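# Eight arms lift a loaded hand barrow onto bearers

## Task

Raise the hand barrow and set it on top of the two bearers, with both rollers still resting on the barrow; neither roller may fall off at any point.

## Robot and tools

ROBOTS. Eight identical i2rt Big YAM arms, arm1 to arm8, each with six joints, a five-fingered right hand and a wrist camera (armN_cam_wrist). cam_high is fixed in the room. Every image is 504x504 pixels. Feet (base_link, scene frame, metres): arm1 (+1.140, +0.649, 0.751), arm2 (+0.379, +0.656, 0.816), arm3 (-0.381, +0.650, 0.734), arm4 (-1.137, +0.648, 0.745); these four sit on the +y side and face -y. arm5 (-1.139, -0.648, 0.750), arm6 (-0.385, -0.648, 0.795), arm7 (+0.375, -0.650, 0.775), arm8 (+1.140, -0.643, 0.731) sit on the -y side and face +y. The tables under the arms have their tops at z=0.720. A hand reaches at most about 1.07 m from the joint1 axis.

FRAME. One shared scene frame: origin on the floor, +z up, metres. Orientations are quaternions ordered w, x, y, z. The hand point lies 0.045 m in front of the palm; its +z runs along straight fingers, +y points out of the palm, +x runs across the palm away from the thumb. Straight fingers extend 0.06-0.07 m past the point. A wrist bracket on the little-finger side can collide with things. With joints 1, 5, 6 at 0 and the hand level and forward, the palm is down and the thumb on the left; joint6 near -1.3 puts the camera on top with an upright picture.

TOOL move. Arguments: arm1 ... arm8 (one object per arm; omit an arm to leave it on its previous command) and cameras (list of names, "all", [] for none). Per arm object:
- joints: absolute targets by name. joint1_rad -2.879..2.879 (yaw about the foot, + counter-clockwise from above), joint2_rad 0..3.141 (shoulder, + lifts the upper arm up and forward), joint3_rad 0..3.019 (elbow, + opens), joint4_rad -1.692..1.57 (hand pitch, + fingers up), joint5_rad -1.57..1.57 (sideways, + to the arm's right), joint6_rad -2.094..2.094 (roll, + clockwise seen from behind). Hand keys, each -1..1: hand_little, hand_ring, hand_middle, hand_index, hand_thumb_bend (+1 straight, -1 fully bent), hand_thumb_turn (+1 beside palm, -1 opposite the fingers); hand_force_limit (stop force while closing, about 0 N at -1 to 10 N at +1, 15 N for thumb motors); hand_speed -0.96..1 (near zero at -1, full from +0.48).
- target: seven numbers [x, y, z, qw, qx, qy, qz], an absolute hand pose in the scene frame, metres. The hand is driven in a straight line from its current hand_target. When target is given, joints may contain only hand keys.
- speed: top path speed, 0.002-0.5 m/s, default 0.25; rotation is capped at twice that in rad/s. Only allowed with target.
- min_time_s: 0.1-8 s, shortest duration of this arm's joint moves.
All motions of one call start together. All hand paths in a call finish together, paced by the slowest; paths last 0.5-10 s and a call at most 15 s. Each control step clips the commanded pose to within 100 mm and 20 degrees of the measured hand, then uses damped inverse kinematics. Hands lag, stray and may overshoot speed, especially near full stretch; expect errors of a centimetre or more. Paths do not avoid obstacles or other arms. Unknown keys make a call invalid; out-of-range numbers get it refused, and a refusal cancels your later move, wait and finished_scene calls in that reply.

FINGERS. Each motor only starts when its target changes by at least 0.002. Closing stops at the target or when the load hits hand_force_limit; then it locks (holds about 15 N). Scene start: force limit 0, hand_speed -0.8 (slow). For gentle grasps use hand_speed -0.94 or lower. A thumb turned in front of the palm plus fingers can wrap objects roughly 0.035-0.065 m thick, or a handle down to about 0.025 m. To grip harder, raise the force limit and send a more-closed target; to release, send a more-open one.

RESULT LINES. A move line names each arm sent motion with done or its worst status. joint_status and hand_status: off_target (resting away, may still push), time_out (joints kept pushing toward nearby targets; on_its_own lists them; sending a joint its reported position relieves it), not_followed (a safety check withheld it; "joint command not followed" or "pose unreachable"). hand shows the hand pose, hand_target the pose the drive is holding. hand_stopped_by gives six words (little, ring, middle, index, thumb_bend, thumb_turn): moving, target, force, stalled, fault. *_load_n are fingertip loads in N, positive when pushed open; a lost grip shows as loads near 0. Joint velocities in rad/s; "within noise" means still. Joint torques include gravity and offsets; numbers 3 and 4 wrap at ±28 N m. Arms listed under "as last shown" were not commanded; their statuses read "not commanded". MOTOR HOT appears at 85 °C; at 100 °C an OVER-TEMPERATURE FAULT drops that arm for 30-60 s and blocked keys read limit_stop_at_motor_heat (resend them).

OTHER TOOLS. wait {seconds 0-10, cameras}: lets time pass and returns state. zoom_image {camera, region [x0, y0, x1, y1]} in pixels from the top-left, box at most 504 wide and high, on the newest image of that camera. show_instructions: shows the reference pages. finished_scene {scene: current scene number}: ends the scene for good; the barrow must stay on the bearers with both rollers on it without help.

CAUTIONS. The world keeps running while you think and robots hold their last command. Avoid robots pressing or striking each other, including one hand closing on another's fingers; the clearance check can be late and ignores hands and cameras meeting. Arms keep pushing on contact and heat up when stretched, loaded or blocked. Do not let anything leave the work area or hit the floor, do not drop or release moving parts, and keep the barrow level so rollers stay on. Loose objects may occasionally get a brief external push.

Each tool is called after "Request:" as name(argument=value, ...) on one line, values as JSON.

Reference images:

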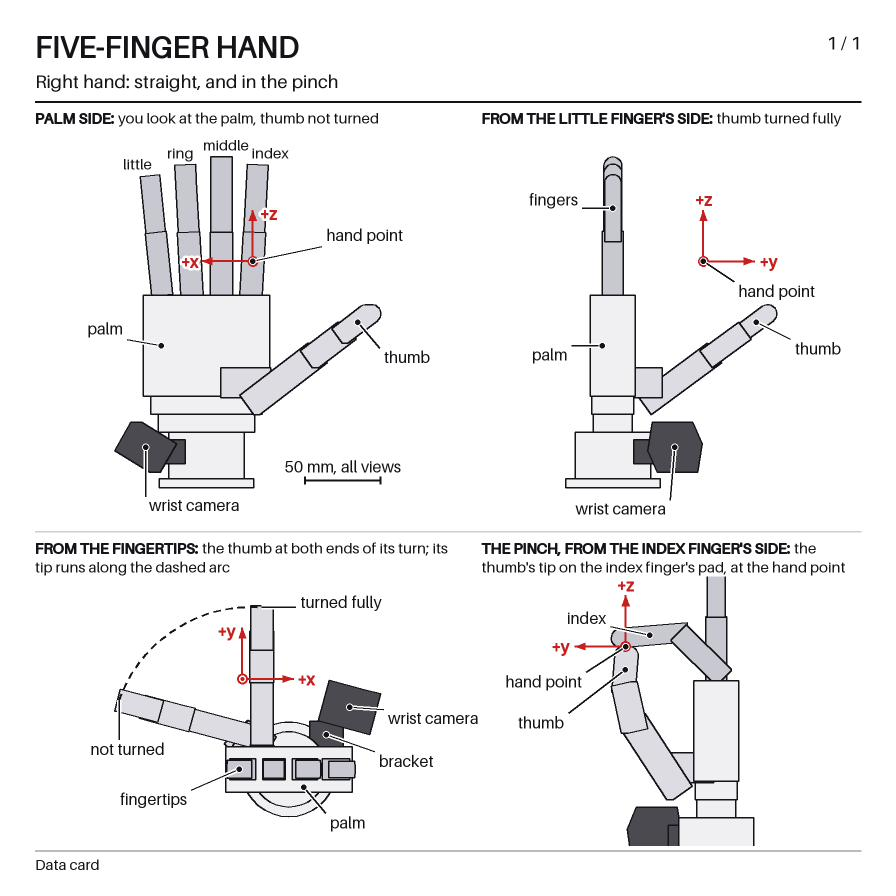

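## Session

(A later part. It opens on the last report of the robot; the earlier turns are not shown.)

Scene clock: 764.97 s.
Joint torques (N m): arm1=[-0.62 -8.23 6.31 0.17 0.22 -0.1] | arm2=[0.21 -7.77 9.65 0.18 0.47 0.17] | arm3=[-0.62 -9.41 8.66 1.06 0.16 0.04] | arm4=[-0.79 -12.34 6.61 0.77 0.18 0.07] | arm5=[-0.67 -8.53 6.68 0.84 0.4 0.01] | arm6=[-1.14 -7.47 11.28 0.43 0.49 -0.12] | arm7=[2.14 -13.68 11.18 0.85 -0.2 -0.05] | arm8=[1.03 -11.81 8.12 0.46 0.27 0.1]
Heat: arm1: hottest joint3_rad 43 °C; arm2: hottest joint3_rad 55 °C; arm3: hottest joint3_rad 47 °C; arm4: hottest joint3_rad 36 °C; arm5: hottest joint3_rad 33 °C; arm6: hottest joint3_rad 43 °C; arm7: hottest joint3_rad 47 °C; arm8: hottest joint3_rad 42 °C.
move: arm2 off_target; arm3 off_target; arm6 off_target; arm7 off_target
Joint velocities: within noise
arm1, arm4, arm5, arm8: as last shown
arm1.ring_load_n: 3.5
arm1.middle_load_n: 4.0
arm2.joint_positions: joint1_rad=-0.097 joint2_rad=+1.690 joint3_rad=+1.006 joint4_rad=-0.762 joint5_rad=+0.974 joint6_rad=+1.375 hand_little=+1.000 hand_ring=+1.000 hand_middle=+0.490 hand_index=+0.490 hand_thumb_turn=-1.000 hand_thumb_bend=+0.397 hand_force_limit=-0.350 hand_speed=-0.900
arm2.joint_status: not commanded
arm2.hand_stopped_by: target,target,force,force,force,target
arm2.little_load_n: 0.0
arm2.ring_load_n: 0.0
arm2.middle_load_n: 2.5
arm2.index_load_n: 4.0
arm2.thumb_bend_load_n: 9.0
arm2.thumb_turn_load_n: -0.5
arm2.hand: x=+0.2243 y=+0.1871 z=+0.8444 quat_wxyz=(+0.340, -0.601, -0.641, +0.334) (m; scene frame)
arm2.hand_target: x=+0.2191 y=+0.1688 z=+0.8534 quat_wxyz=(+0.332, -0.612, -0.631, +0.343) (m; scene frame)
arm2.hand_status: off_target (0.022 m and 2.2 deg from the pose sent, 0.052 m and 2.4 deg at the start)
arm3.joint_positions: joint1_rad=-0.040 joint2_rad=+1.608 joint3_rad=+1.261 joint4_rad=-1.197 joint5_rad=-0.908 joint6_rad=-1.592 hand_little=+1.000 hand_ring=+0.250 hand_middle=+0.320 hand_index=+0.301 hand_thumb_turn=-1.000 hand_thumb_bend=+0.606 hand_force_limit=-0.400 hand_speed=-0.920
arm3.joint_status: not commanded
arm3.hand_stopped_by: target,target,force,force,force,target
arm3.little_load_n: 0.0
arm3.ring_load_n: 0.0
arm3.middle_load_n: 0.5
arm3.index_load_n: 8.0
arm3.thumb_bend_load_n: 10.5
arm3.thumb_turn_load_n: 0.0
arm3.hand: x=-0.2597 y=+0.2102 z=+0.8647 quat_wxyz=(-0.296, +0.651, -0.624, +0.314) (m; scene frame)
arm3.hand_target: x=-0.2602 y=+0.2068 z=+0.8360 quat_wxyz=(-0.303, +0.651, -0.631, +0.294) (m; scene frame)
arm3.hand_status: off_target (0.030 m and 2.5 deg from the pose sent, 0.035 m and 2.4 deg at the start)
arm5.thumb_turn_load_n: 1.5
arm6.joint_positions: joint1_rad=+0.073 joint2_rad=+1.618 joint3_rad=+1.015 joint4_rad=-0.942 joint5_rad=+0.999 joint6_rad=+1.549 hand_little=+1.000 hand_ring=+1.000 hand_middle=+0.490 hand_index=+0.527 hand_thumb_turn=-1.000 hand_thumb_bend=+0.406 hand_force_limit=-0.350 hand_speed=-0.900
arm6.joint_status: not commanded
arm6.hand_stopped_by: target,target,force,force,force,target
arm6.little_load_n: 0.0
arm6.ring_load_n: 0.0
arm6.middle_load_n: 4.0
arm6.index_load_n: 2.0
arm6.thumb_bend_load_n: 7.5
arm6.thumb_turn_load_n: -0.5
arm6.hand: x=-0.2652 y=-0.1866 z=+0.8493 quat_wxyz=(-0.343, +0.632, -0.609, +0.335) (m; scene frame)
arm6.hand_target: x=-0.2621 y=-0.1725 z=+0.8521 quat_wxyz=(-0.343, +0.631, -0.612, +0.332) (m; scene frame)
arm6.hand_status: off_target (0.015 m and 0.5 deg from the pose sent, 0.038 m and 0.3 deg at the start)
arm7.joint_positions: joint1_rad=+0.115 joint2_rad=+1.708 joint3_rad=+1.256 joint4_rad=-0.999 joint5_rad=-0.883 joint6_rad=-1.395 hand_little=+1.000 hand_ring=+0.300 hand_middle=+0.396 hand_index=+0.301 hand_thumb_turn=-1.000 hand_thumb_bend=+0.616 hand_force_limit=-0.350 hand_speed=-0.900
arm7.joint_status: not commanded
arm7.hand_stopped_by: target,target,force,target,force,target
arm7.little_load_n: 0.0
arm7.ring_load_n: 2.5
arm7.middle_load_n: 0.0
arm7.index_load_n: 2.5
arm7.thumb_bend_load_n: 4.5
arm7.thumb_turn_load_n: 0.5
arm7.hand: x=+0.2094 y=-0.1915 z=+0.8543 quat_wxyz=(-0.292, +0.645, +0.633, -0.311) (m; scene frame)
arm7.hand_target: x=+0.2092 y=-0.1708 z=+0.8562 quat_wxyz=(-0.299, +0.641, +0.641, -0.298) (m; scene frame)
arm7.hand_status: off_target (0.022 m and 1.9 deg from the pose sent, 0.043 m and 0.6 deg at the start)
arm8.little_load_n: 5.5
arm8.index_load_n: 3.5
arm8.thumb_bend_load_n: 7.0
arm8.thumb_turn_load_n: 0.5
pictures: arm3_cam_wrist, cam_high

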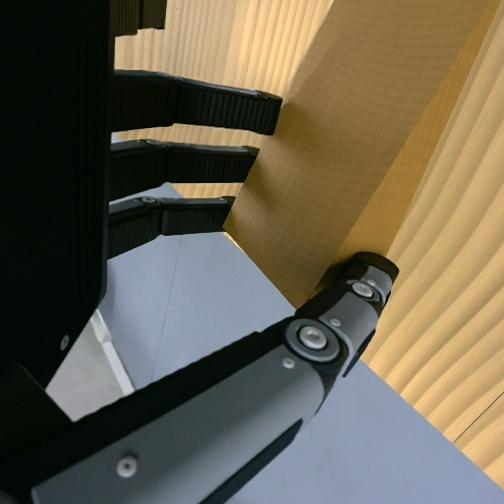

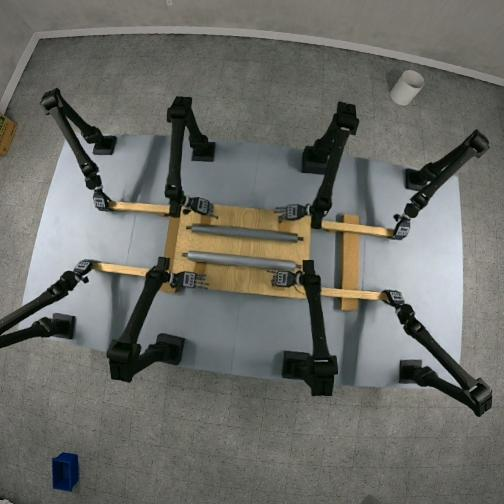

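Request:
move(arm2={"target": [0.219, 0.154, 0.853, 0.3324, -0.6122, -0.6306, 0.3424], "speed": 0.03}, arm3={"target": [-0.26, 0.207, 0.842, 0.257, -0.6701, 0.6096, -0.3376], "speed": 0.04}, arm6={"target": [-0.262, -0.16, 0.852, 0.3424, -0.6306, 0.6122, -0.3324], "speed": 0.03}, arm7={"target": [0.209, -0.154, 0.856, 0.2987, -0.6411, -0.6411, 0.2987], "speed": 0.03}, cameras=["arm2_cam_wrist", "arm3_cam_wrist", "arm6_cam_wrist", "cam_high"])

Request:
zoom_image(camera="cam_high", region=[160, 180, 330, 310])

Scene clock: 796.57 s.
Joint torques (N m): arm1=[-0.5 -7.71 6.22 0.29 0.18 -0.1] | arm2=[0.32 -8.41 9.84 0.18 0.49 0.18] | arm3=[-0.5 -11.87 7.21 1.37 0.3 -0.01] | arm4=[-0.73 -12.28 6.64 0.83 0.2 0.04] | arm5=[-0.79 -8.64 6.69 0.87 0.4 0.01] | arm6=[-1.08 -7.88 11.33 0.39 0.48 -0.13] | arm7=[1.61 -14.45 11.26 0.85 -0.22 -0.1] | arm8=[1.03 -11.81 8.1 0.46 0.27 0.09]
Heat: arm1: hottest joint3_rad 43 °C; arm2: hottest joint3_rad 56 °C; arm3: hottest joint3_rad 47 °C; arm4: hottest joint3_rad 36 °C; arm5: hottest joint3_rad 33 °C; arm6: hottest joint3_rad 46 °C; arm7: hottest joint3_rad 48 °C; arm8: hottest joint3_rad 42 °C.
move: arm2 off_target; arm3 off_target; arm6 off_target; arm7 off_target
Joint velocities: within noise
arm1.joint_positions: joint1_rad=-0.598 joint2_rad=+1.487 joint3_rad=+0.711 joint4_rad=+0.024 joint5_rad=-0.465 joint6_rad=-0.413 hand_little=+0.098 hand_ring=+0.107 hand_middle=+0.107 hand_index=+0.117 hand_thumb_turn=-1.000 hand_thumb_bend=+0.418 hand_force_limit=-0.200 hand_speed=-0.900
arm1.joint_status: not commanded
arm1.hand_stopped_by: force,force,force,force,force,target
arm1.little_load_n: 4.5
arm1.ring_load_n: 3.5
arm1.middle_load_n: 4.0
arm1.index_load_n: 2.0
arm1.thumb_bend_load_n: 6.0
arm1.thumb_turn_load_n: 0.5
arm1.hand: x=+0.9555 y=+0.2142 z=+0.7777 quat_wxyz=(+0.001, +0.010, -0.898, +0.440) (m; scene frame)
arm1.hand_target: x=+0.9522 y=+0.2272 z=+0.7671 quat_wxyz=(+0.000, +0.000, -0.906, +0.422) (m; scene frame)
arm1.hand_status: not commanded
arm2.joint_positions: joint1_rad=-0.097 joint2_rad=+1.721 joint3_rad=+1.049 joint4_rad=-0.778 joint5_rad=+0.975 joint6_rad=+1.378 hand_little=+1.000 hand_ring=+1.000 hand_middle=+0.490 hand_index=+0.490 hand_thumb_turn=-1.000 hand_thumb_bend=+0.397 hand_force_limit=-0.350 hand_speed=-0.900
arm2.joint_status: not commanded
arm2.hand_stopped_by: target,target,force,force,force,target
arm2.little_load_n: 0.0
arm2.ring_load_n: 0.0
arm2.middle_load_n: 2.5
arm2.index_load_n: 4.5
arm2.thumb_bend_load_n: 8.5
arm2.thumb_turn_load_n: -1.0
arm2.hand: x=+0.2234 y=+0.1735 z=+0.8444 quat_wxyz=(+0.341, -0.602, -0.641, +0.334) (m; scene frame)
arm2.hand_target: x=+0.2191 y=+0.1548 z=+0.8534 quat_wxyz=(+0.332, -0.612, -0.631, +0.343) (m; scene frame)
arm2.hand_status: off_target (0.022 m and 2.2 deg from the pose sent, 0.035 m and 2.2 deg at the start)
arm3.joint_positions: joint1_rad=-0.040 joint2_rad=+1.552 joint3_rad=+1.186 joint4_rad=-1.058 joint5_rad=-0.909 joint6_rad=-1.583 hand_little=+1.000 hand_ring=+0.250 hand_middle=+0.321 hand_index=+0.301 hand_thumb_turn=-1.000 hand_thumb_bend=+0.606 hand_force_limit=-0.400 hand_speed=-0.920
arm3.joint_status: not commanded
arm3.hand_stopped_by: target,target,force,force,force,target
arm3.little_load_n: 0.0
arm3.ring_load_n: 3.0
arm3.middle_load_n: 2.0
arm3.index_load_n: 4.0
arm3.thumb_bend_load_n: 10.0
arm3.thumb_turn_load_n: 2.5
arm3.hand: x=-0.2594 y=+0.2056 z=+0.8608 quat_wxyz=(-0.260, +0.665, -0.606, +0.350) (m; scene frame)
arm3.hand_target: x=-0.2601 y=+0.2075 z=+0.8426 quat_wxyz=(-0.257, +0.670, -0.609, +0.337) (m; scene frame)
arm3.hand_status: off_target (0.019 m and 1.6 deg from the pose sent, 0.023 m and 6.0 deg at the start)
arm4.joint_positions: joint1_rad=+0.459 joint2_rad=+1.535 joint3_rad=+0.844 joint4_rad=-0.051 joint5_rad=+0.351 joint6_rad=+0.324 hand_little=+0.088 hand_ring=+0.098 hand_middle=+0.061 hand_index=+0.051 hand_thumb_turn=-1.000 hand_thumb_bend=+0.432 hand_force_limit=-0.200 hand_speed=-0.900
arm4.joint_status: not commanded
arm4.hand_stopped_by: force,force,force,force,force,target
arm4.little_load_n: 0.5
arm4.ring_load_n: 0.0
arm4.middle_load_n: 3.5
arm4.index_load_n: 6.0
arm4.thumb_bend_load_n: 6.0
arm4.thumb_turn_load_n: 0.5
arm4.hand: x=-0.9054 y=+0.1592 z=+0.7909 quat_wxyz=(-0.003, +0.004, -0.904, +0.428) (m; scene frame)
arm4.hand_target: x=-0.9102 y=+0.1602 z=+0.7901 quat_wxyz=(+0.000, +0.000, -0.906, +0.423) (m; scene frame)
arm4.hand_status: not commanded
arm5.joint_positions: joint1_rad=-0.627 joint2_rad=+1.374 joint3_rad=+0.681 joint4_rad=-0.056 joint5_rad=-0.448 joint6_rad=-0.423 hand_little=+0.257 hand_ring=+0.276 hand_middle=+0.284 hand_index=+0.295 hand_thumb_turn=-1.000 hand_thumb_bend=+0.333 hand_force_limit=-0.200 hand_speed=-0.900
arm5.joint_status: not commanded
arm5.hand_stopped_by: force,force,force,force,force,target
arm5.little_load_n: 6.0
arm5.ring_load_n: 2.5
arm5.middle_load_n: 1.5
arm5.index_load_n: 1.5
arm5.thumb_bend_load_n: 6.0
arm5.thumb_turn_load_n: 1.5
arm5.hand: x=-0.9681 y=-0.2299 z=+0.8038 quat_wxyz=(-0.443, +0.896, +0.016, +0.003) (m; scene frame)
arm5.hand_target: x=-0.9653 y=-0.2432 z=+0.7893 quat_wxyz=(-0.423, +0.906, +0.000, +0.000) (m; scene frame)
arm5.hand_status: not commanded
arm6.joint_positions: joint1_rad=+0.072 joint2_rad=+1.645 joint3_rad=+1.051 joint4_rad=-0.950 joint5_rad=+0.999 joint6_rad=+1.549 hand_little=+1.000 hand_ring=+1.000 hand_middle=+0.490 hand_index=+0.527 hand_thumb_turn=-1.000 hand_thumb_bend=+0.406 hand_force_limit=-0.350 hand_speed=-0.900
arm6.joint_status: not commanded
arm6.hand_stopped_by: target,target,force,force,force,target
arm6.little_load_n: 0.0
arm6.ring_load_n: 0.0
arm6.middle_load_n: 4.0
arm6.index_load_n: 1.5
arm6.thumb_bend_load_n: 7.0
arm6.thumb_turn_load_n: -0.5
arm6.hand: x=-0.2651 y=-0.1747 z=+0.8495 quat_wxyz=(-0.343, +0.632, -0.609, +0.335) (m; scene frame)
arm6.hand_target: x=-0.2620 y=-0.1605 z=+0.8521 quat_wxyz=(-0.343, +0.631, -0.612, +0.332) (m; scene frame)
arm6.hand_status: off_target (0.015 m and 0.5 deg from the pose sent, 0.027 m and 0.5 deg at the start)
arm7.joint_positions: joint1_rad=+0.115 joint2_rad=+1.745 joint3_rad=+1.310 joint4_rad=-1.018 joint5_rad=-0.883 joint6_rad=-1.395 hand_little=+1.000 hand_ring=+0.300 hand_middle=+0.396 hand_index=+0.301 hand_thumb_turn=-1.000 hand_thumb_bend=+0.616 hand_force_limit=-0.350 hand_speed=-0.900
arm7.joint_status: not commanded
arm7.hand_stopped_by: target,target,force,target,force,target
arm7.little_load_n: 0.0
arm7.ring_load_n: 2.5
arm7.middle_load_n: 0.5
arm7.index_load_n: 2.5
arm7.thumb_bend_load_n: 5.0
arm7.thumb_turn_load_n: 0.5
arm7.hand: x=+0.2077 y=-0.1758 z=+0.8550 quat_wxyz=(-0.292, +0.646, +0.633, -0.312) (m; scene frame)
arm7.hand_target: x=+0.2093 y=-0.1549 z=+0.8562 quat_wxyz=(-0.299, +0.641, +0.641, -0.298) (m; scene frame)
arm7.hand_status: off_target (0.022 m and 2.0 deg from the pose sent, 0.037 m and 1.9 deg at the start)
arm8.joint_positions: joint1_rad=+0.538 joint2_rad=+1.547 joint3_rad=+0.866 joint4_rad=-0.080 joint5_rad=+0.444 joint6_rad=+0.405 hand_little=+0.005 hand_ring=+0.023 hand_middle=+0.005 hand_index=+0.015 hand_thumb_turn=-1.000 hand_thumb_bend=+0.481 hand_force_limit=-0.200 hand_speed=-0.900
arm8.joint_status: not commanded
arm8.hand_stopped_by: force,force,force,force,force,target
arm8.little_load_n: 5.0
arm8.ring_load_n: 1.0
arm8.middle_load_n: 6.0
arm8.index_load_n: 3.5
arm8.thumb_bend_load_n: 6.5
arm8.thumb_turn_load_n: 0.5
arm8.hand: x=+0.8693 y=-0.1690 z=+0.7821 quat_wxyz=(-0.434, +0.901, -0.005, -0.006) (m; scene frame)
arm8.hand_target: x=+0.8701 y=-0.1753 z=+0.7760 quat_wxyz=(-0.423, +0.906, +0.000, +0.000) (m; scene frame)
arm8.hand_status: not commanded
pictures: arm2_cam_wrist, arm3_cam_wrist, arm6_cam_wrist, cam_high

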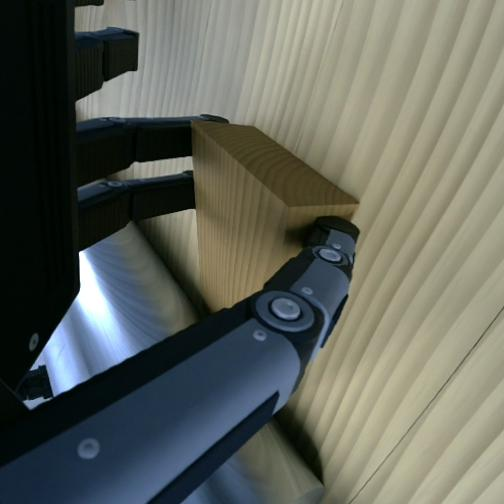

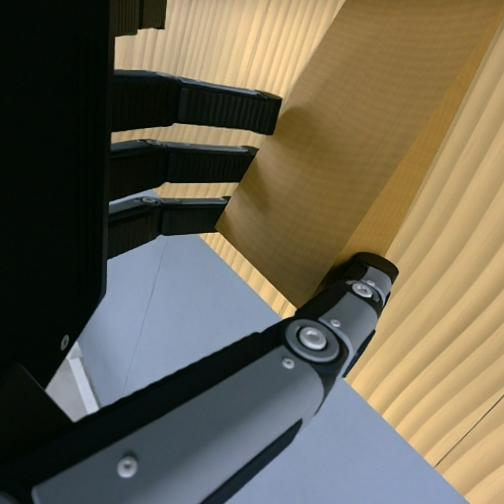

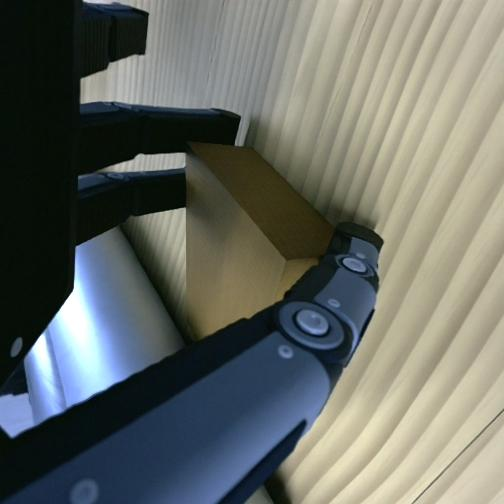

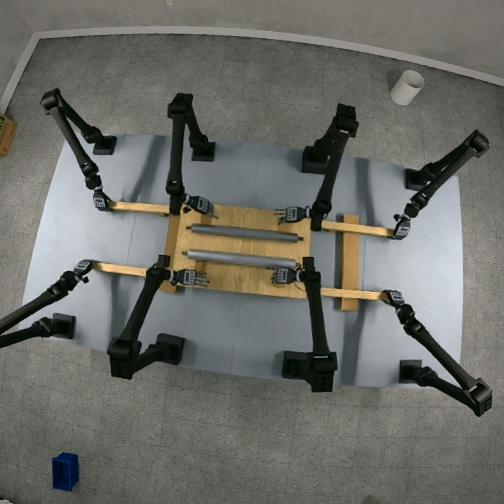

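Scaled by 2.965 from the camera's 504x504 image, which has a finer 720x720 frame.

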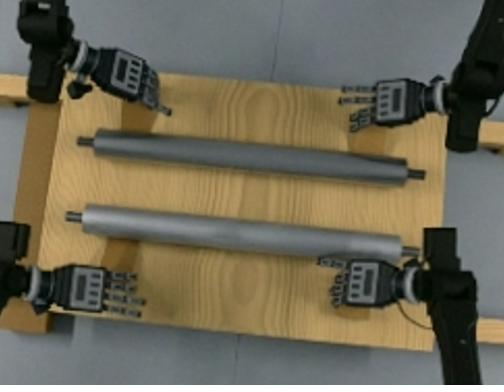

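Request:
move(arm2={"target": [0.219, 0.149, 0.853, 0.3324, -0.6122, -0.6306, 0.3424], "speed": 0.02}, arm3={"target": [-0.26, 0.165, 0.848, 0.257, -0.6701, 0.6096, -0.3376], "speed": 0.03}, arm6={"target": [-0.2651, -0.1747, 0.8495, 0.3424, -0.6306, 0.6122, -0.3324], "speed": 0.03, "joints": {"hand_middle": 1, "hand_index": 1, "hand_thumb_bend": 0.65, "hand_speed": -0.85}}, arm7={"target": [0.2077, -0.1758, 0.855, 0.292, -0.646, -0.633, 0.312], "speed": 0.03, "joints": {"hand_ring": 1, "hand_middle": 1, "hand_index": 1, "hand_thumb_bend": 1, "hand_speed": -0.85}}, cameras=["arm2_cam_wrist", "arm3_cam_wrist", "arm6_cam_wrist", "arm7_cam_wrist", "cam_high"])

Request:
zoom_image(camera="cam_high", region=[160, 180, 330, 310])

Scene clock: 837.90 s.
Joint torques (N m): arm1=[-0.67 -7.77 6.02 0.38 0.22 -0.14] | arm2=[0.38 -8.53 9.84 0.18 0.47 0.18] | arm3=[-0.91 -10.52 11.97 0.39 0.28 -0.04] | arm4=[-0.32 -12.4 6.61 0.72 0.14 0.08] | arm5=[-0.85 -8.53 6.71 0.85 0.4 0.01] | arm6=[-0.15 -10.4 7.5 0.51 0 -0.01] | arm7=[2.14 -17.49 7.16 0.73 -0.85 0] | arm8=[0.97 -11.81 8.09 0.46 0.27 0.1]
Heat: arm1: hottest joint3_rad 43 °C; arm2: hottest joint3_rad 57 °C; arm3: hottest joint3_rad 43 °C; arm4: hottest joint3_rad 36 °C; arm5: hottest joint3_rad 32 °C; arm6: hottest joint3_rad 43 °C; arm7: hottest joint3_rad 52 °C; arm8: hottest joint3_rad 42 °C.
move: arm2 off_target; arm3 off_target; arm6 done; arm7 done
Joint velocities: within noise
arm1, arm4, arm5, arm8: as last shown
arm1.ring_load_n: 3.0
arm1.middle_load_n: 3.5
arm1.thumb_turn_load_n: 1.0
arm2.joint_positions: joint1_rad=-0.097 joint2_rad=+1.732 joint3_rad=+1.064 joint4_rad=-0.784 joint5_rad=+0.975 joint6_rad=+1.379 hand_little=+1.000 hand_ring=+1.000 hand_middle=+0.490 hand_index=+0.490 hand_thumb_turn=-1.000 hand_thumb_bend=+0.397 hand_force_limit=-0.350 hand_speed=-0.900
arm2.joint_status: not commanded
arm2.hand_stopped_by: target,target,force,force,force,target
arm2.little_load_n: 0.0
arm2.ring_load_n: 0.0
arm2.middle_load_n: 3.0
arm2.index_load_n: 4.5
arm2.thumb_bend_load_n: 9.0
arm2.thumb_turn_load_n: -0.5
arm2.hand: x=+0.2230 y=+0.1686 z=+0.8445 quat_wxyz=(+0.341, -0.602, -0.640, +0.334) (m; scene frame)
arm2.hand_target: x=+0.2191 y=+0.1498 z=+0.8534 quat_wxyz=(+0.332, -0.612, -0.631, +0.343) (m; scene frame)
arm2.hand_status: off_target (0.022 m and 2.2 deg from the pose sent, 0.026 m and 2.2 deg at the start)
arm3.joint_positions: joint1_rad=-0.038 joint2_rad=+1.618 joint3_rad=+1.267 joint4_rad=-1.074 joint5_rad=-0.910 joint6_rad=-1.581 hand_little=+1.000 hand_ring=+0.250 hand_middle=+0.321 hand_index=+0.301 hand_thumb_turn=-1.000 hand_thumb_bend=+0.606 hand_force_limit=-0.400 hand_speed=-0.920
arm3.joint_status: not commanded
arm3.hand_stopped_by: target,target,force,force,force,target
arm3.little_load_n: 0.0
arm3.ring_load_n: 3.0
arm3.middle_load_n: 2.0
arm3.index_load_n: 4.0
arm3.thumb_bend_load_n: 10.0
arm3.thumb_turn_load_n: 2.0
arm3.hand: x=-0.2581 y=+0.1790 z=+0.8616 quat_wxyz=(-0.260, +0.665, -0.606, +0.350) (m; scene frame)
arm3.hand_target: x=-0.2602 y=+0.1659 z=+0.8482 quat_wxyz=(-0.257, +0.670, -0.609, +0.338) (m; scene frame)
arm3.hand_status: off_target (0.020 m and 1.6 deg from the pose sent, 0.043 m and 1.6 deg at the start)
arm5.thumb_turn_load_n: 1.0
arm6.joint_positions: joint1_rad=+0.067 joint2_rad=+1.652 joint3_rad=+1.051 joint4_rad=-0.950 joint5_rad=+1.012 joint6_rad=+1.550 hand_little=+1.000 hand_ring=+1.000 hand_middle=+1.000 hand_index=+1.000 hand_thumb_turn=-1.000 hand_thumb_bend=+0.647 hand_force_limit=-0.350 hand_speed=-0.850
arm6.joint_status: all done
arm6.hand_stopped_by: target,target,target,target,target,target
arm6.little_load_n: 0.0
arm6.ring_load_n: 0.0
arm6.middle_load_n: 0.0
arm6.index_load_n: 0.0
arm6.thumb_bend_load_n: -3.5
arm6.thumb_turn_load_n: -0.5
arm6.hand: x=-0.2609 y=-0.1758 z=+0.8481 quat_wxyz=(-0.344, +0.629, -0.608, +0.341) (m; scene frame)
arm6.hand_target: x=-0.2651 y=-0.1748 z=+0.8494 quat_wxyz=(-0.342, +0.631, -0.612, +0.333) (m; scene frame)
arm6.hand_status: done (0.005 m and 1.2 deg from the pose sent, 0.000 m and 0.5 deg at the start)
arm7.joint_positions: joint1_rad=+0.113 joint2_rad=+1.752 joint3_rad=+1.310 joint4_rad=-1.018 joint5_rad=-0.880 joint6_rad=-1.395 hand_little=+1.000 hand_ring=+1.000 hand_middle=+1.000 hand_index=+1.000 hand_thumb_turn=-1.000 hand_thumb_bend=+1.000 hand_force_limit=-0.350 hand_speed=-0.850
arm7.joint_status: all done
arm7.hand_stopped_by: target,target,target,target,target,target
arm7.little_load_n: 0.0
arm7.ring_load_n: 0.0
arm7.middle_load_n: 0.0
arm7.index_load_n: 0.0
arm7.thumb_bend_load_n: 0.0
arm7.thumb_turn_load_n: 0.0
arm7.hand: x=+0.2092 y=-0.1757 z=+0.8516 quat_wxyz=(-0.289, +0.648, +0.632, -0.312) (m; scene frame)
arm7.hand_target: x=+0.2077 y=-0.1758 z=+0.8550 quat_wxyz=(-0.292, +0.646, +0.633, -0.312) (m; scene frame)
arm7.hand_status: done (0.004 m and 0.5 deg from the pose sent, 0.000 m and 0.1 deg at the start)
arm8.index_load_n: 4.0
pictures: arm2_cam_wrist, arm3_cam_wrist, arm6_cam_wrist, arm7_cam_wrist, cam_high

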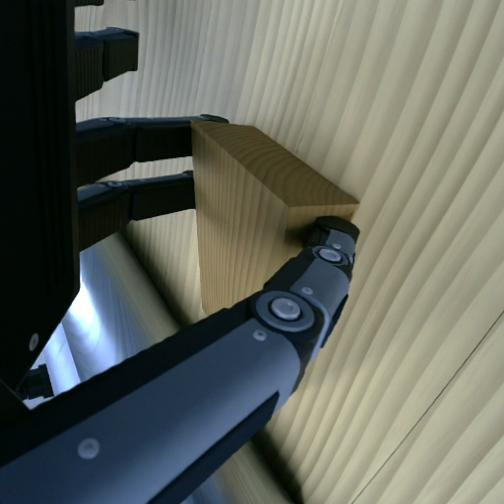

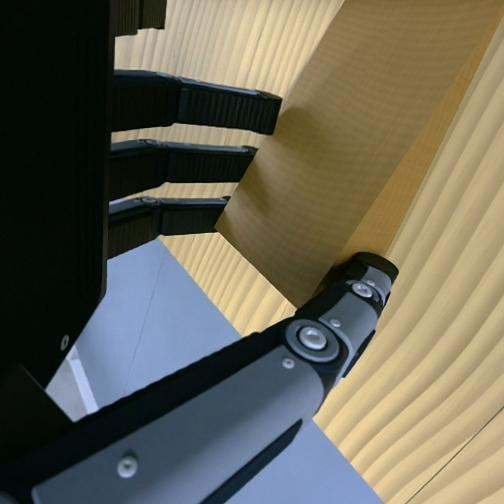

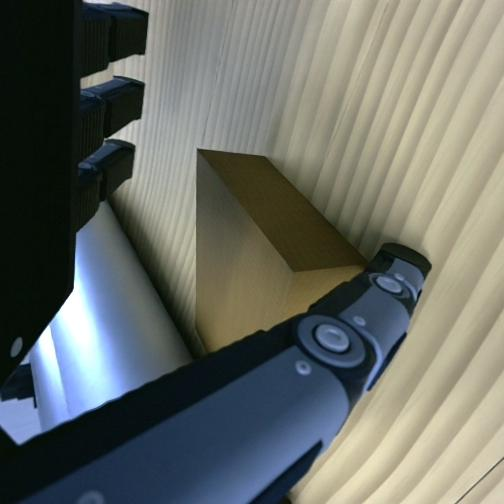

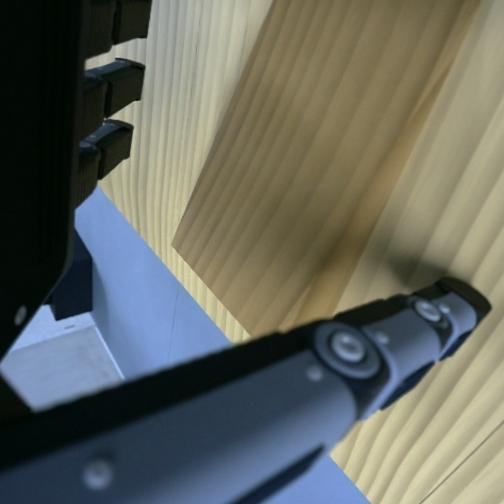

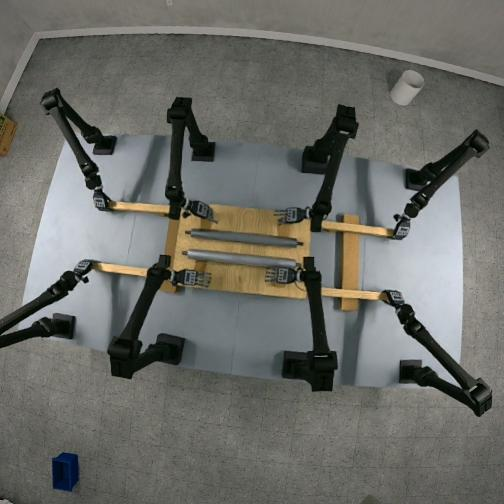

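Scaled by 2.965 from the camera's 504x504 image, which has a finer 720x720 frame.

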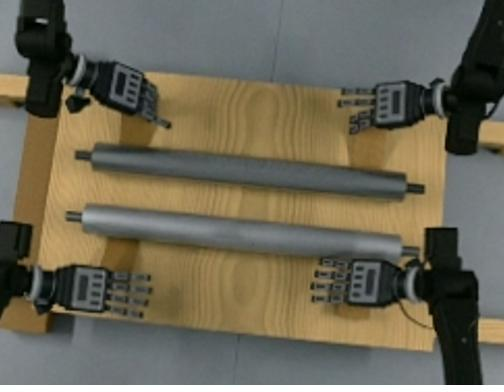

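Request:
move(arm2={"target": [0.223, 0.1686, 0.8445, 0.341, -0.602, -0.64, 0.334], "speed": 0.03, "joints": {"hand_middle": 1, "hand_index": 1, "hand_thumb_bend": 0.65, "hand_speed": -0.87}}, arm3={"target": [-0.258, 0.179, 0.856, 0.26, -0.665, 0.606, -0.35], "speed": 0.03, "joints": {"hand_ring": 1, "hand_middle": 1, "hand_index": 1, "hand_thumb_bend": 1, "hand_speed": -0.87}}, arm6={"target": [-0.2609, -0.195, 0.985, 0.344, -0.629, 0.608, -0.341], "speed": 0.06}, arm7={"target": [0.2092, -0.195, 0.985, 0.289, -0.648, -0.632, 0.312], "speed": 0.06}, cameras=["arm2_cam_wrist", "arm3_cam_wrist", "cam_high"])

Request:
zoom_image(camera="cam_high", region=[160, 180, 330, 310])

Scene clock: 873.77 s.
Joint torques (N m): arm1=[-0.67 -8.18 5.91 0.31 0.23 -0.12] | arm2=[0.79 -9.7 6.37 0.51 0.59 0.06] | arm3=[-1.38 -16.21 8.34 0.7 -0.71 0.03] | arm4=[-1.03 -11.99 6.68 0.72 0.15 0.08] | arm5=[-0.79 -8.7 6.71 0.84 0.4 0.01] | arm6=[-0.38 -9.99 13.18 0.17 0.83 -0.05] | arm7=[2.2 -16.79 12.37 0.27 -0.7 0.08] | arm8=[0.97 -11.87 8.1 0.44 0.27 0.1]
Heat: arm1: hottest joint3_rad 43 °C; arm2: hottest joint3_rad 54 °C; arm3: hottest joint3_rad 48 °C; arm4: hottest joint3_rad 36 °C; arm5: hottest joint3_rad 32 °C; arm6: hottest joint3_rad 41 °C; arm7: hottest joint3_rad 50 °C; arm8: hottest joint3_rad 42 °C.
move: arm2 done; arm3 done; arm6 off_target; arm7 off_target
Joint velocities: within noise
arm1, arm4, arm5, arm8: as last shown
arm1.middle_load_n: 4.0
arm1.thumb_bend_load_n: 5.5
arm2.joint_positions: joint1_rad=-0.097 joint2_rad=+1.735 joint3_rad=+1.064 joint4_rad=-0.784 joint5_rad=+0.974 joint6_rad=+1.379 hand_little=+1.000 hand_ring=+1.000 hand_middle=+1.000 hand_index=+1.000 hand_thumb_turn=-1.000 hand_thumb_bend=+0.650 hand_force_limit=-0.350 hand_speed=-0.870
arm2.joint_status: all done
arm2.hand_stopped_by: target,target,target,target,target,target
arm2.little_load_n: 0.0
arm2.ring_load_n: 0.0
arm2.middle_load_n: 0.0
arm2.index_load_n: 0.0
arm2.thumb_bend_load_n: 0.0
arm2.thumb_turn_load_n: 0.0
arm2.hand: x=+0.2231 y=+0.1689 z=+0.8429 quat_wxyz=(+0.342, -0.601, -0.641, +0.332) (m; scene frame)
arm2.hand_target: x=+0.2230 y=+0.1685 z=+0.8446 quat_wxyz=(+0.341, -0.602, -0.640, +0.334) (m; scene frame)
arm2.hand_status: done (0.002 m and 0.3 deg from the pose sent, 0.000 m and 0.1 deg at the start)
arm3.joint_positions: joint1_rad=-0.040 joint2_rad=+1.640 joint3_rad=+1.262 joint4_rad=-1.069 joint5_rad=-0.906 joint6_rad=-1.582 hand_little=+1.000 hand_ring=+1.000 hand_middle=+1.000 hand_index=+1.000 hand_thumb_turn=-1.000 hand_thumb_bend=+1.000 hand_force_limit=-0.400 hand_speed=-0.870
arm3.joint_status: all done
arm3.hand_stopped_by: target,target,target,target,target,target
arm3.little_load_n: 0.0
arm3.ring_load_n: 0.0
arm3.middle_load_n: 0.0
arm3.index_load_n: 0.0
arm3.thumb_bend_load_n: 0.0
arm3.thumb_turn_load_n: 0.0
arm3.hand: x=-0.2599 y=+0.1795 z=+0.8496 quat_wxyz=(-0.266, +0.662, -0.612, +0.342) (m; scene frame)
arm3.hand_target: x=-0.2580 y=+0.1791 z=+0.8559 quat_wxyz=(-0.260, +0.665, -0.606, +0.350) (m; scene frame)
arm3.hand_status: done (0.007 m and 1.4 deg from the pose sent, 0.006 m and 0.1 deg at the start)
arm4.little_load_n: 0.0
arm5.thumb_turn_load_n: 1.5
arm6.joint_positions: joint1_rad=+0.067 joint2_rad=+1.467 joint3_rad=+1.152 joint4_rad=-1.302 joint5_rad=+1.008 joint6_rad=+1.550 hand_little=+1.000 hand_ring=+1.000 hand_middle=+1.000 hand_index=+1.000 hand_thumb_turn=-1.000 hand_thumb_bend=+0.648 hand_force_limit=-0.350 hand_speed=-0.850
arm6.joint_status: not commanded
arm6.hand_stopped_by: target,target,target,target,target,target
arm6.little_load_n: 0.0
arm6.ring_load_n: -0.5
arm6.middle_load_n: 0.0
arm6.index_load_n: -0.5
arm6.thumb_bend_load_n: 0.0
arm6.thumb_turn_load_n: 0.0
arm6.hand: x=-0.2609 y=-0.2112 z=+0.9556 quat_wxyz=(-0.323, +0.640, -0.597, +0.360) (m; scene frame)
arm6.hand_target: x=-0.2609 y=-0.1964 z=+0.9850 quat_wxyz=(-0.344, +0.629, -0.608, +0.341) (m; scene frame)
arm6.hand_status: off_target (0.034 m and 3.8 deg from the pose sent, 0.138 m and 0.0 deg at the start)
arm7.joint_positions: joint1_rad=+0.113 joint2_rad=+1.613 joint3_rad=+1.418 joint4_rad=-1.324 joint5_rad=-0.880 joint6_rad=-1.395 hand_little=+1.000 hand_ring=+1.000 hand_middle=+1.000 hand_index=+1.000 hand_thumb_turn=-1.000 hand_thumb_bend=+1.000 hand_force_limit=-0.350 hand_speed=-0.850
arm7.joint_status: not commanded
arm7.hand_stopped_by: target,target,target,target,target,target
arm7.little_load_n: 0.0
arm7.ring_load_n: 0.0
arm7.middle_load_n: 0.0
arm7.index_load_n: 0.0
arm7.thumb_bend_load_n: 0.0
arm7.thumb_turn_load_n: 0.0
arm7.hand: x=+0.2123 y=-0.2101 z=+0.9580 quat_wxyz=(-0.268, +0.657, +0.623, -0.329) (m; scene frame)
arm7.hand_target: x=+0.2094 y=-0.1963 z=+0.9851 quat_wxyz=(-0.289, +0.648, +0.632, -0.312) (m; scene frame)
arm7.hand_status: off_target (0.031 m and 3.4 deg from the pose sent, 0.135 m and 0.1 deg at the start)
arm8.index_load_n: 3.5
pictures: arm2_cam_wrist, arm3_cam_wrist, cam_high

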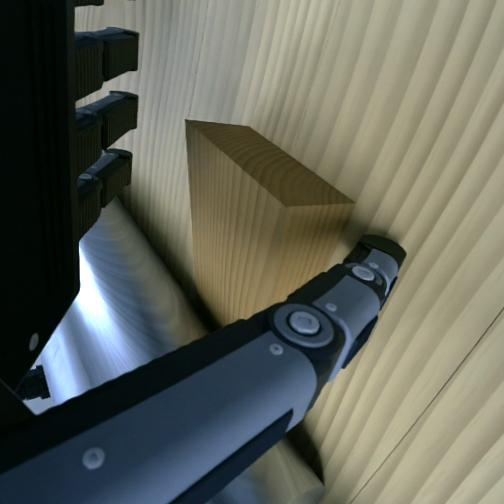

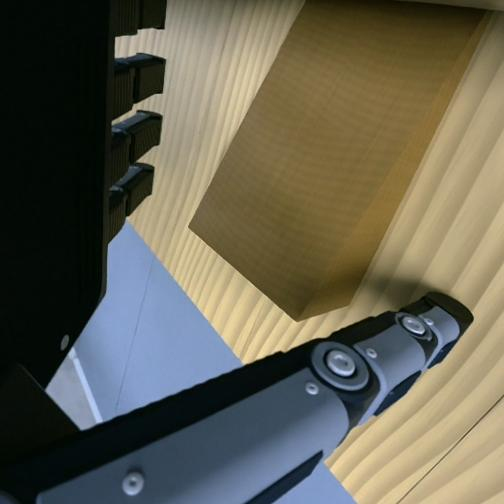

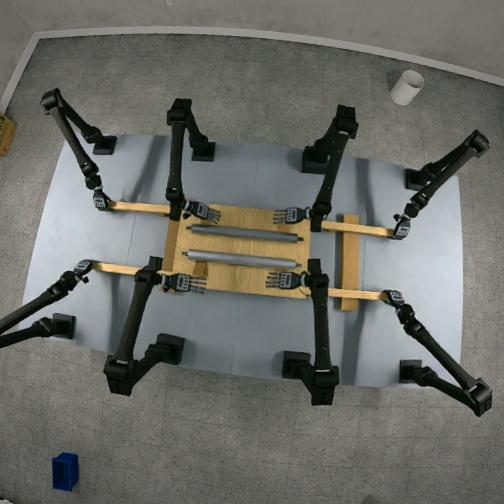

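Scaled by 2.965 from the camera's 504x504 image, which has a finer 720x720 frame.

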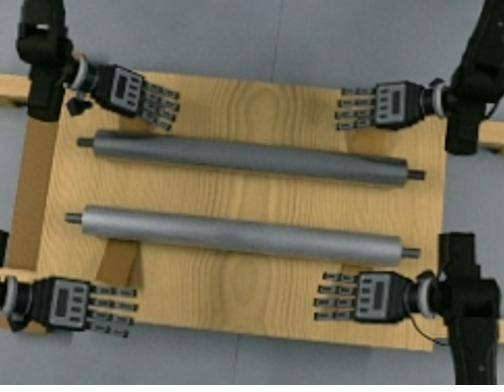

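Request:
move(arm1={"joints": {"hand_little": -0.62, "hand_ring": -0.62, "hand_middle": -0.62, "hand_index": -0.62, "hand_thumb_bend": -0.32, "hand_speed": -0.92, "hand_force_limit": 0.2}}, arm2={"target": [0.2231, 0.188, 0.99, 0.342, -0.601, -0.641, 0.332], "speed": 0.07}, arm3={"target": [-0.2599, 0.2, 0.99, 0.266, -0.662, 0.612, -0.342], "speed": 0.07}, arm4={"joints": {"hand_little": -0.62, "hand_ring": -0.62, "hand_middle": -0.62, "hand_index": -0.62, "hand_thumb_bend": -0.32, "hand_speed": -0.92, "hand_force_limit": 0.2}}, arm5={"joints": {"hand_little": -0.62, "hand_ring": -0.62, "hand_middle": -0.62, "hand_index": -0.62, "hand_thumb_bend": -0.32, "hand_speed": -0.92, "hand_force_limit": 0.2}}, arm6={"joints": {"joint1_rad": 0, "joint2_rad": 0.9, "joint3_rad": 1.4, "joint4_rad": -1.3, "joint5_rad": 0.4, "joint6_rad": 0.3, "hand_thumb_turn": 1}, "min_time_s": 4}, arm7={"joints": {"joint1_rad": 0, "joint2_rad": 0.9, "joint3_rad": 1.4, "joint4_rad": -1.3, "joint5_rad": -0.4, "joint6_rad": -1.3, "hand_thumb_turn": 1}, "min_time_s": 4}, arm8={"joints": {"hand_little": -0.62, "hand_ring": -0.62, "hand_middle": -0.62, "hand_index": -0.62, "hand_thumb_bend": -0.32, "hand_speed": -0.92, "hand_force_limit": 0.2}}, cameras=["cam_high"])

Request:
zoom_image(camera="cam_high", region=[160, 180, 330, 310])

Scene clock: 906.83 s.
Joint torques (N m): arm1=[-0.91 -8.59 6.08 0.51 0.3 -0.1] | arm2=[0.21 -9.05 11.41 0.06 0.53 -0.1] | arm3=[-1.79 -14.68 14.69 -0.12 -0.58 -0.01] | arm4=[-0.5 -12.28 6.79 0.75 0.26 0.11] | arm5=[-0.79 -8.82 6.69 0.85 0.46 0.02] | arm6=[-1.26 -2.73 14.41 1.57 0.12 -0.13] | arm7=[1.26 -5.13 7.5 2.36 -0.2 0.14] | arm8=[1.03 -11.93 8.1 0.4 0.31 0.1]
Heat: arm1: hottest joint3_rad 42 °C; arm2: hottest joint3_rad 51 °C; arm3: hottest joint3_rad 47 °C; arm4: hottest joint3_rad 36 °C; arm5: hottest joint3_rad 32 °C; arm6: hottest joint3_rad 45 °C; arm7: hottest joint3_rad 51 °C; arm8: hottest joint3_rad 41 °C.
move: arm1 off_target; arm2 moving; arm3 moving; arm4 off_target; arm5 off_target; arm6 done; arm7 done; arm8 off_target
Joint velocities: within noise
arm1.joint_positions: joint1_rad=-0.598 joint2_rad=+1.489 joint3_rad=+0.712 joint4_rad=+0.025 joint5_rad=-0.466 joint6_rad=-0.413 hand_little=+0.085 hand_ring=+0.088 hand_middle=+0.094 hand_index=+0.090 hand_thumb_turn=-1.000 hand_thumb_bend=+0.415 hand_force_limit=+0.200 hand_speed=-0.920
arm1.joint_status: hand_little off_target (ended at +0.085, target -0.620); hand_ring off_target (ended at +0.088, target -0.620); hand_middle off_target (ended at +0.094, target -0.620); hand_index off_target (ended at +0.090, target -0.620); hand_thumb_bend off_target (ended at +0.415, target -0.320); the others done
arm1.hand_stopped_by: force,force,force,force,force,target
arm1.little_load_n: 4.5
arm1.ring_load_n: 5.5
arm1.middle_load_n: 3.5
arm1.index_load_n: 7.5
arm1.thumb_bend_load_n: 11.5
arm1.thumb_turn_load_n: 1.0
arm1.hand: x=+0.9554 y=+0.2137 z=+0.7777 quat_wxyz=(+0.000, +0.011, -0.898, +0.440) (m; scene frame)
arm1.hand_target: x=+0.9522 y=+0.2272 z=+0.7672 quat_wxyz=(+0.000, +0.000, -0.906, +0.423) (m; scene frame)
arm1.hand_status: not commanded
arm2.joint_positions: joint1_rad=-0.097 joint2_rad=+1.518 joint3_rad=+1.154 joint4_rad=-1.143 joint5_rad=+0.974 joint6_rad=+1.379 hand_little=+1.000 hand_ring=+1.000 hand_middle=+1.000 hand_index=+1.000 hand_thumb_turn=-1.000 hand_thumb_bend=+0.650 hand_force_limit=-0.350 hand_speed=-0.870
arm2.joint_status: not commanded
arm2.hand_stopped_by: target,target,target,target,target,target
arm2.little_load_n: 0.0
arm2.ring_load_n: 0.0
arm2.middle_load_n: 0.0
arm2.index_load_n: -0.5
arm2.thumb_bend_load_n: 0.0
arm2.thumb_turn_load_n: 0.0
arm2.hand: x=+0.2272 y=+0.2051 z=+0.9610 quat_wxyz=(+0.357, -0.593, -0.650, +0.314) (m; scene frame)
arm2.hand_target: x=+0.2232 y=+0.1894 z=+0.9902 quat_wxyz=(+0.342, -0.601, -0.641, +0.333) (m; scene frame)
arm2.hand_status: moving (0.034 m and 3.0 deg from the pose sent, 0.148 m and 0.0 deg at the start)
arm3.joint_positions: joint1_rad=-0.040 joint2_rad=+1.525 joint3_rad=+1.423 joint4_rad=-1.418 joint5_rad=-0.906 joint6_rad=-1.582 hand_little=+1.000 hand_ring=+1.000 hand_middle=+1.000 hand_index=+1.000 hand_thumb_turn=-1.000 hand_thumb_bend=+1.000 hand_force_limit=-0.400 hand_speed=-0.870
arm3.joint_status: not commanded
arm3.hand_stopped_by: target,target,target,target,target,target
arm3.little_load_n: 0.0
arm3.ring_load_n: 0.0
arm3.middle_load_n: 0.0
arm3.index_load_n: 0.0
arm3.thumb_bend_load_n: 0.0
arm3.thumb_turn_load_n: 0.0
arm3.hand: x=-0.2585 y=+0.2153 z=+0.9607 quat_wxyz=(-0.289, +0.652, -0.624, +0.319) (m; scene frame)
arm3.hand_target: x=-0.2600 y=+0.2017 z=+0.9898 quat_wxyz=(-0.266, +0.662, -0.612, +0.342) (m; scene frame)
arm3.hand_status: moving (0.033 m and 4.2 deg from the pose sent, 0.142 m and 0.1 deg at the start)
arm4.joint_positions: joint1_rad=+0.458 joint2_rad=+1.535 joint3_rad=+0.844 joint4_rad=-0.051 joint5_rad=+0.349 joint6_rad=+0.324 hand_little=+0.053 hand_ring=+0.055 hand_middle=+0.049 hand_index=+0.046 hand_thumb_turn=-1.000 hand_thumb_bend=+0.430 hand_force_limit=+0.200 hand_speed=-0.920
arm4.joint_status: hand_little off_target (ended at +0.053, target -0.620); hand_ring off_target (ended at +0.055, target -0.620); hand_middle off_target (ended at +0.049, target -0.620); hand_index off_target (ended at +0.046, target -0.620); hand_thumb_bend off_target (ended at +0.430, target -0.320); the others done
arm4.hand_stopped_by: force,force,force,force,force,target
arm4.little_load_n: 6.0
arm4.ring_load_n: 5.5
arm4.middle_load_n: 4.0
arm4.index_load_n: 3.5
arm4.thumb_bend_load_n: 10.0
arm4.thumb_turn_load_n: 1.5
arm4.hand: x=-0.9055 y=+0.1592 z=+0.7904 quat_wxyz=(-0.003, +0.004, -0.904, +0.427) (m; scene frame)
arm4.hand_target: x=-0.9101 y=+0.1602 z=+0.7901 quat_wxyz=(+0.000, +0.000, -0.906, +0.423) (m; scene frame)
arm4.hand_status: not commanded
arm5.joint_positions: joint1_rad=-0.627 joint2_rad=+1.376 joint3_rad=+0.681 joint4_rad=-0.056 joint5_rad=-0.449 joint6_rad=-0.423 hand_little=+0.252 hand_ring=+0.256 hand_middle=+0.265 hand_index=+0.268 hand_thumb_turn=-1.000 hand_thumb_bend=+0.333 hand_force_limit=+0.200 hand_speed=-0.920
arm5.joint_status: hand_little off_target (ended at +0.252, target -0.620); hand_ring off_target (ended at +0.256, target -0.620); hand_middle off_target (ended at +0.265, target -0.620); hand_index off_target (ended at +0.268, target -0.620); hand_thumb_bend off_target (ended at +0.333, target -0.320); the others done
arm5.hand_stopped_by: force,force,force,force,force,target
arm5.little_load_n: 3.0
arm5.ring_load_n: 6.0
arm5.middle_load_n: 5.5
arm5.index_load_n: 7.5
arm5.thumb_bend_load_n: 10.5
arm5.thumb_turn_load_n: 1.5
arm5.hand: x=-0.9685 y=-0.2300 z=+0.8031 quat_wxyz=(-0.442, +0.897, +0.016, +0.002) (m; scene frame)
arm5.hand_target: x=-0.9653 y=-0.2432 z=+0.7892 quat_wxyz=(-0.422, +0.906, +0.000, +0.000) (m; scene frame)
arm5.hand_status: not commanded
arm6.joint_positions: joint1_rad=+0.010 joint2_rad=+0.910 joint3_rad=+1.345 joint4_rad=-1.302 joint5_rad=+0.402 joint6_rad=+0.311 hand_little=+1.000 hand_ring=+1.000 hand_middle=+1.000 hand_index=+1.000 hand_thumb_turn=+1.000 hand_thumb_bend=+0.648 hand_force_limit=-0.350 hand_speed=-0.850
arm6.joint_status: all done
arm6.hand_stopped_by: target,target,target,target,target,target
arm6.little_load_n: 0.0
arm6.ring_load_n: 0.0
arm6.middle_load_n: 0.0
arm6.index_load_n: 0.0
arm6.thumb_bend_load_n: 0.0
arm6.thumb_turn_load_n: 0.0
arm6.hand: x=-0.3404 y=-0.3158 z=+1.1856 quat_wxyz=(-0.355, +0.896, -0.227, +0.142) (m; scene frame)
arm6.hand_target: x=-0.3369 y=-0.3154 z=+1.2152 quat_wxyz=(-0.383, +0.884, -0.231, +0.139) (m; scene frame)
arm6.hand_status: not commanded
arm7.joint_positions: joint1_rad=+0.009 joint2_rad=+0.905 joint3_rad=+1.409 joint4_rad=-1.316 joint5_rad=-0.402 joint6_rad=-1.315 hand_little=+1.000 hand_ring=+1.000 hand_middle=+1.000 hand_index=+1.000 hand_thumb_turn=+1.000 hand_thumb_bend=+1.000 hand_force_limit=-0.350 hand_speed=-0.850
arm7.joint_status: all done
arm7.hand_stopped_by: target,target,target,target,target,target
arm7.little_load_n: 0.0
arm7.ring_load_n: 0.0
arm7.middle_load_n: 0.0
arm7.index_load_n: 0.0
arm7.thumb_bend_load_n: 0.0
arm7.thumb_turn_load_n: 0.0
arm7.hand: x=+0.3430 y=-0.3132 z=+1.1954 quat_wxyz=(-0.394, +0.677, +0.617, +0.072) (m; scene frame)
arm7.hand_target: x=+0.3459 y=-0.3119 z=+1.1945 quat_wxyz=(-0.397, +0.683, +0.608, +0.076) (m; scene frame)
arm7.hand_status: not commanded
arm8.joint_positions: joint1_rad=+0.537 joint2_rad=+1.547 joint3_rad=+0.866 joint4_rad=-0.078 joint5_rad=+0.443 joint6_rad=+0.405 hand_little=+0.000 hand_ring=+0.003 hand_middle=+0.005 hand_index=+0.002 hand_thumb_turn=-1.000 hand_thumb_bend=+0.479 hand_force_limit=+0.200 hand_speed=-0.920
arm8.joint_status: hand_little off_target (ended at +0.000, target -0.620); hand_ring off_target (ended at +0.003, target -0.620); hand_middle off_target (ended at +0.005, target -0.620); hand_index off_target (ended at +0.002, target -0.620); hand_thumb_bend off_target (ended at +0.479, target -0.320); the others done
arm8.hand_stopped_by: force,force,force,force,force,target
arm8.little_load_n: 4.5
arm8.ring_load_n: 6.0
arm8.middle_load_n: 3.5
arm8.index_load_n: 6.5
arm8.thumb_bend_load_n: 9.0
arm8.thumb_turn_load_n: 1.0
arm8.hand: x=+0.8694 y=-0.1687 z=+0.7821 quat_wxyz=(-0.434, +0.901, -0.006, -0.006) (m; scene frame)
arm8.hand_target: x=+0.8701 y=-0.1752 z=+0.7760 quat_wxyz=(-0.423, +0.906, +0.000, +0.000) (m; scene frame)
arm8.hand_status: not commanded
pictures: cam_high

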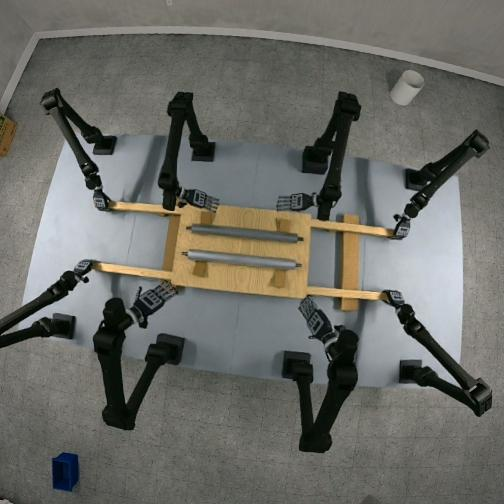

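Scaled by 2.965 from the camera's 504x504 image, which has a finer 720x720 frame.

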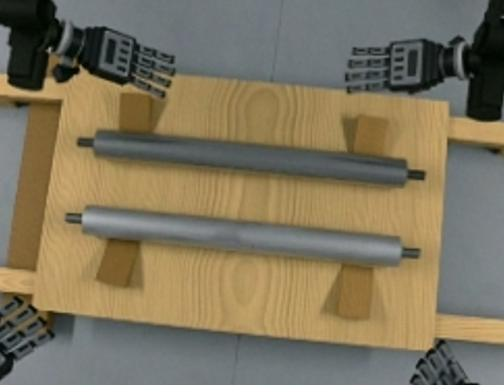

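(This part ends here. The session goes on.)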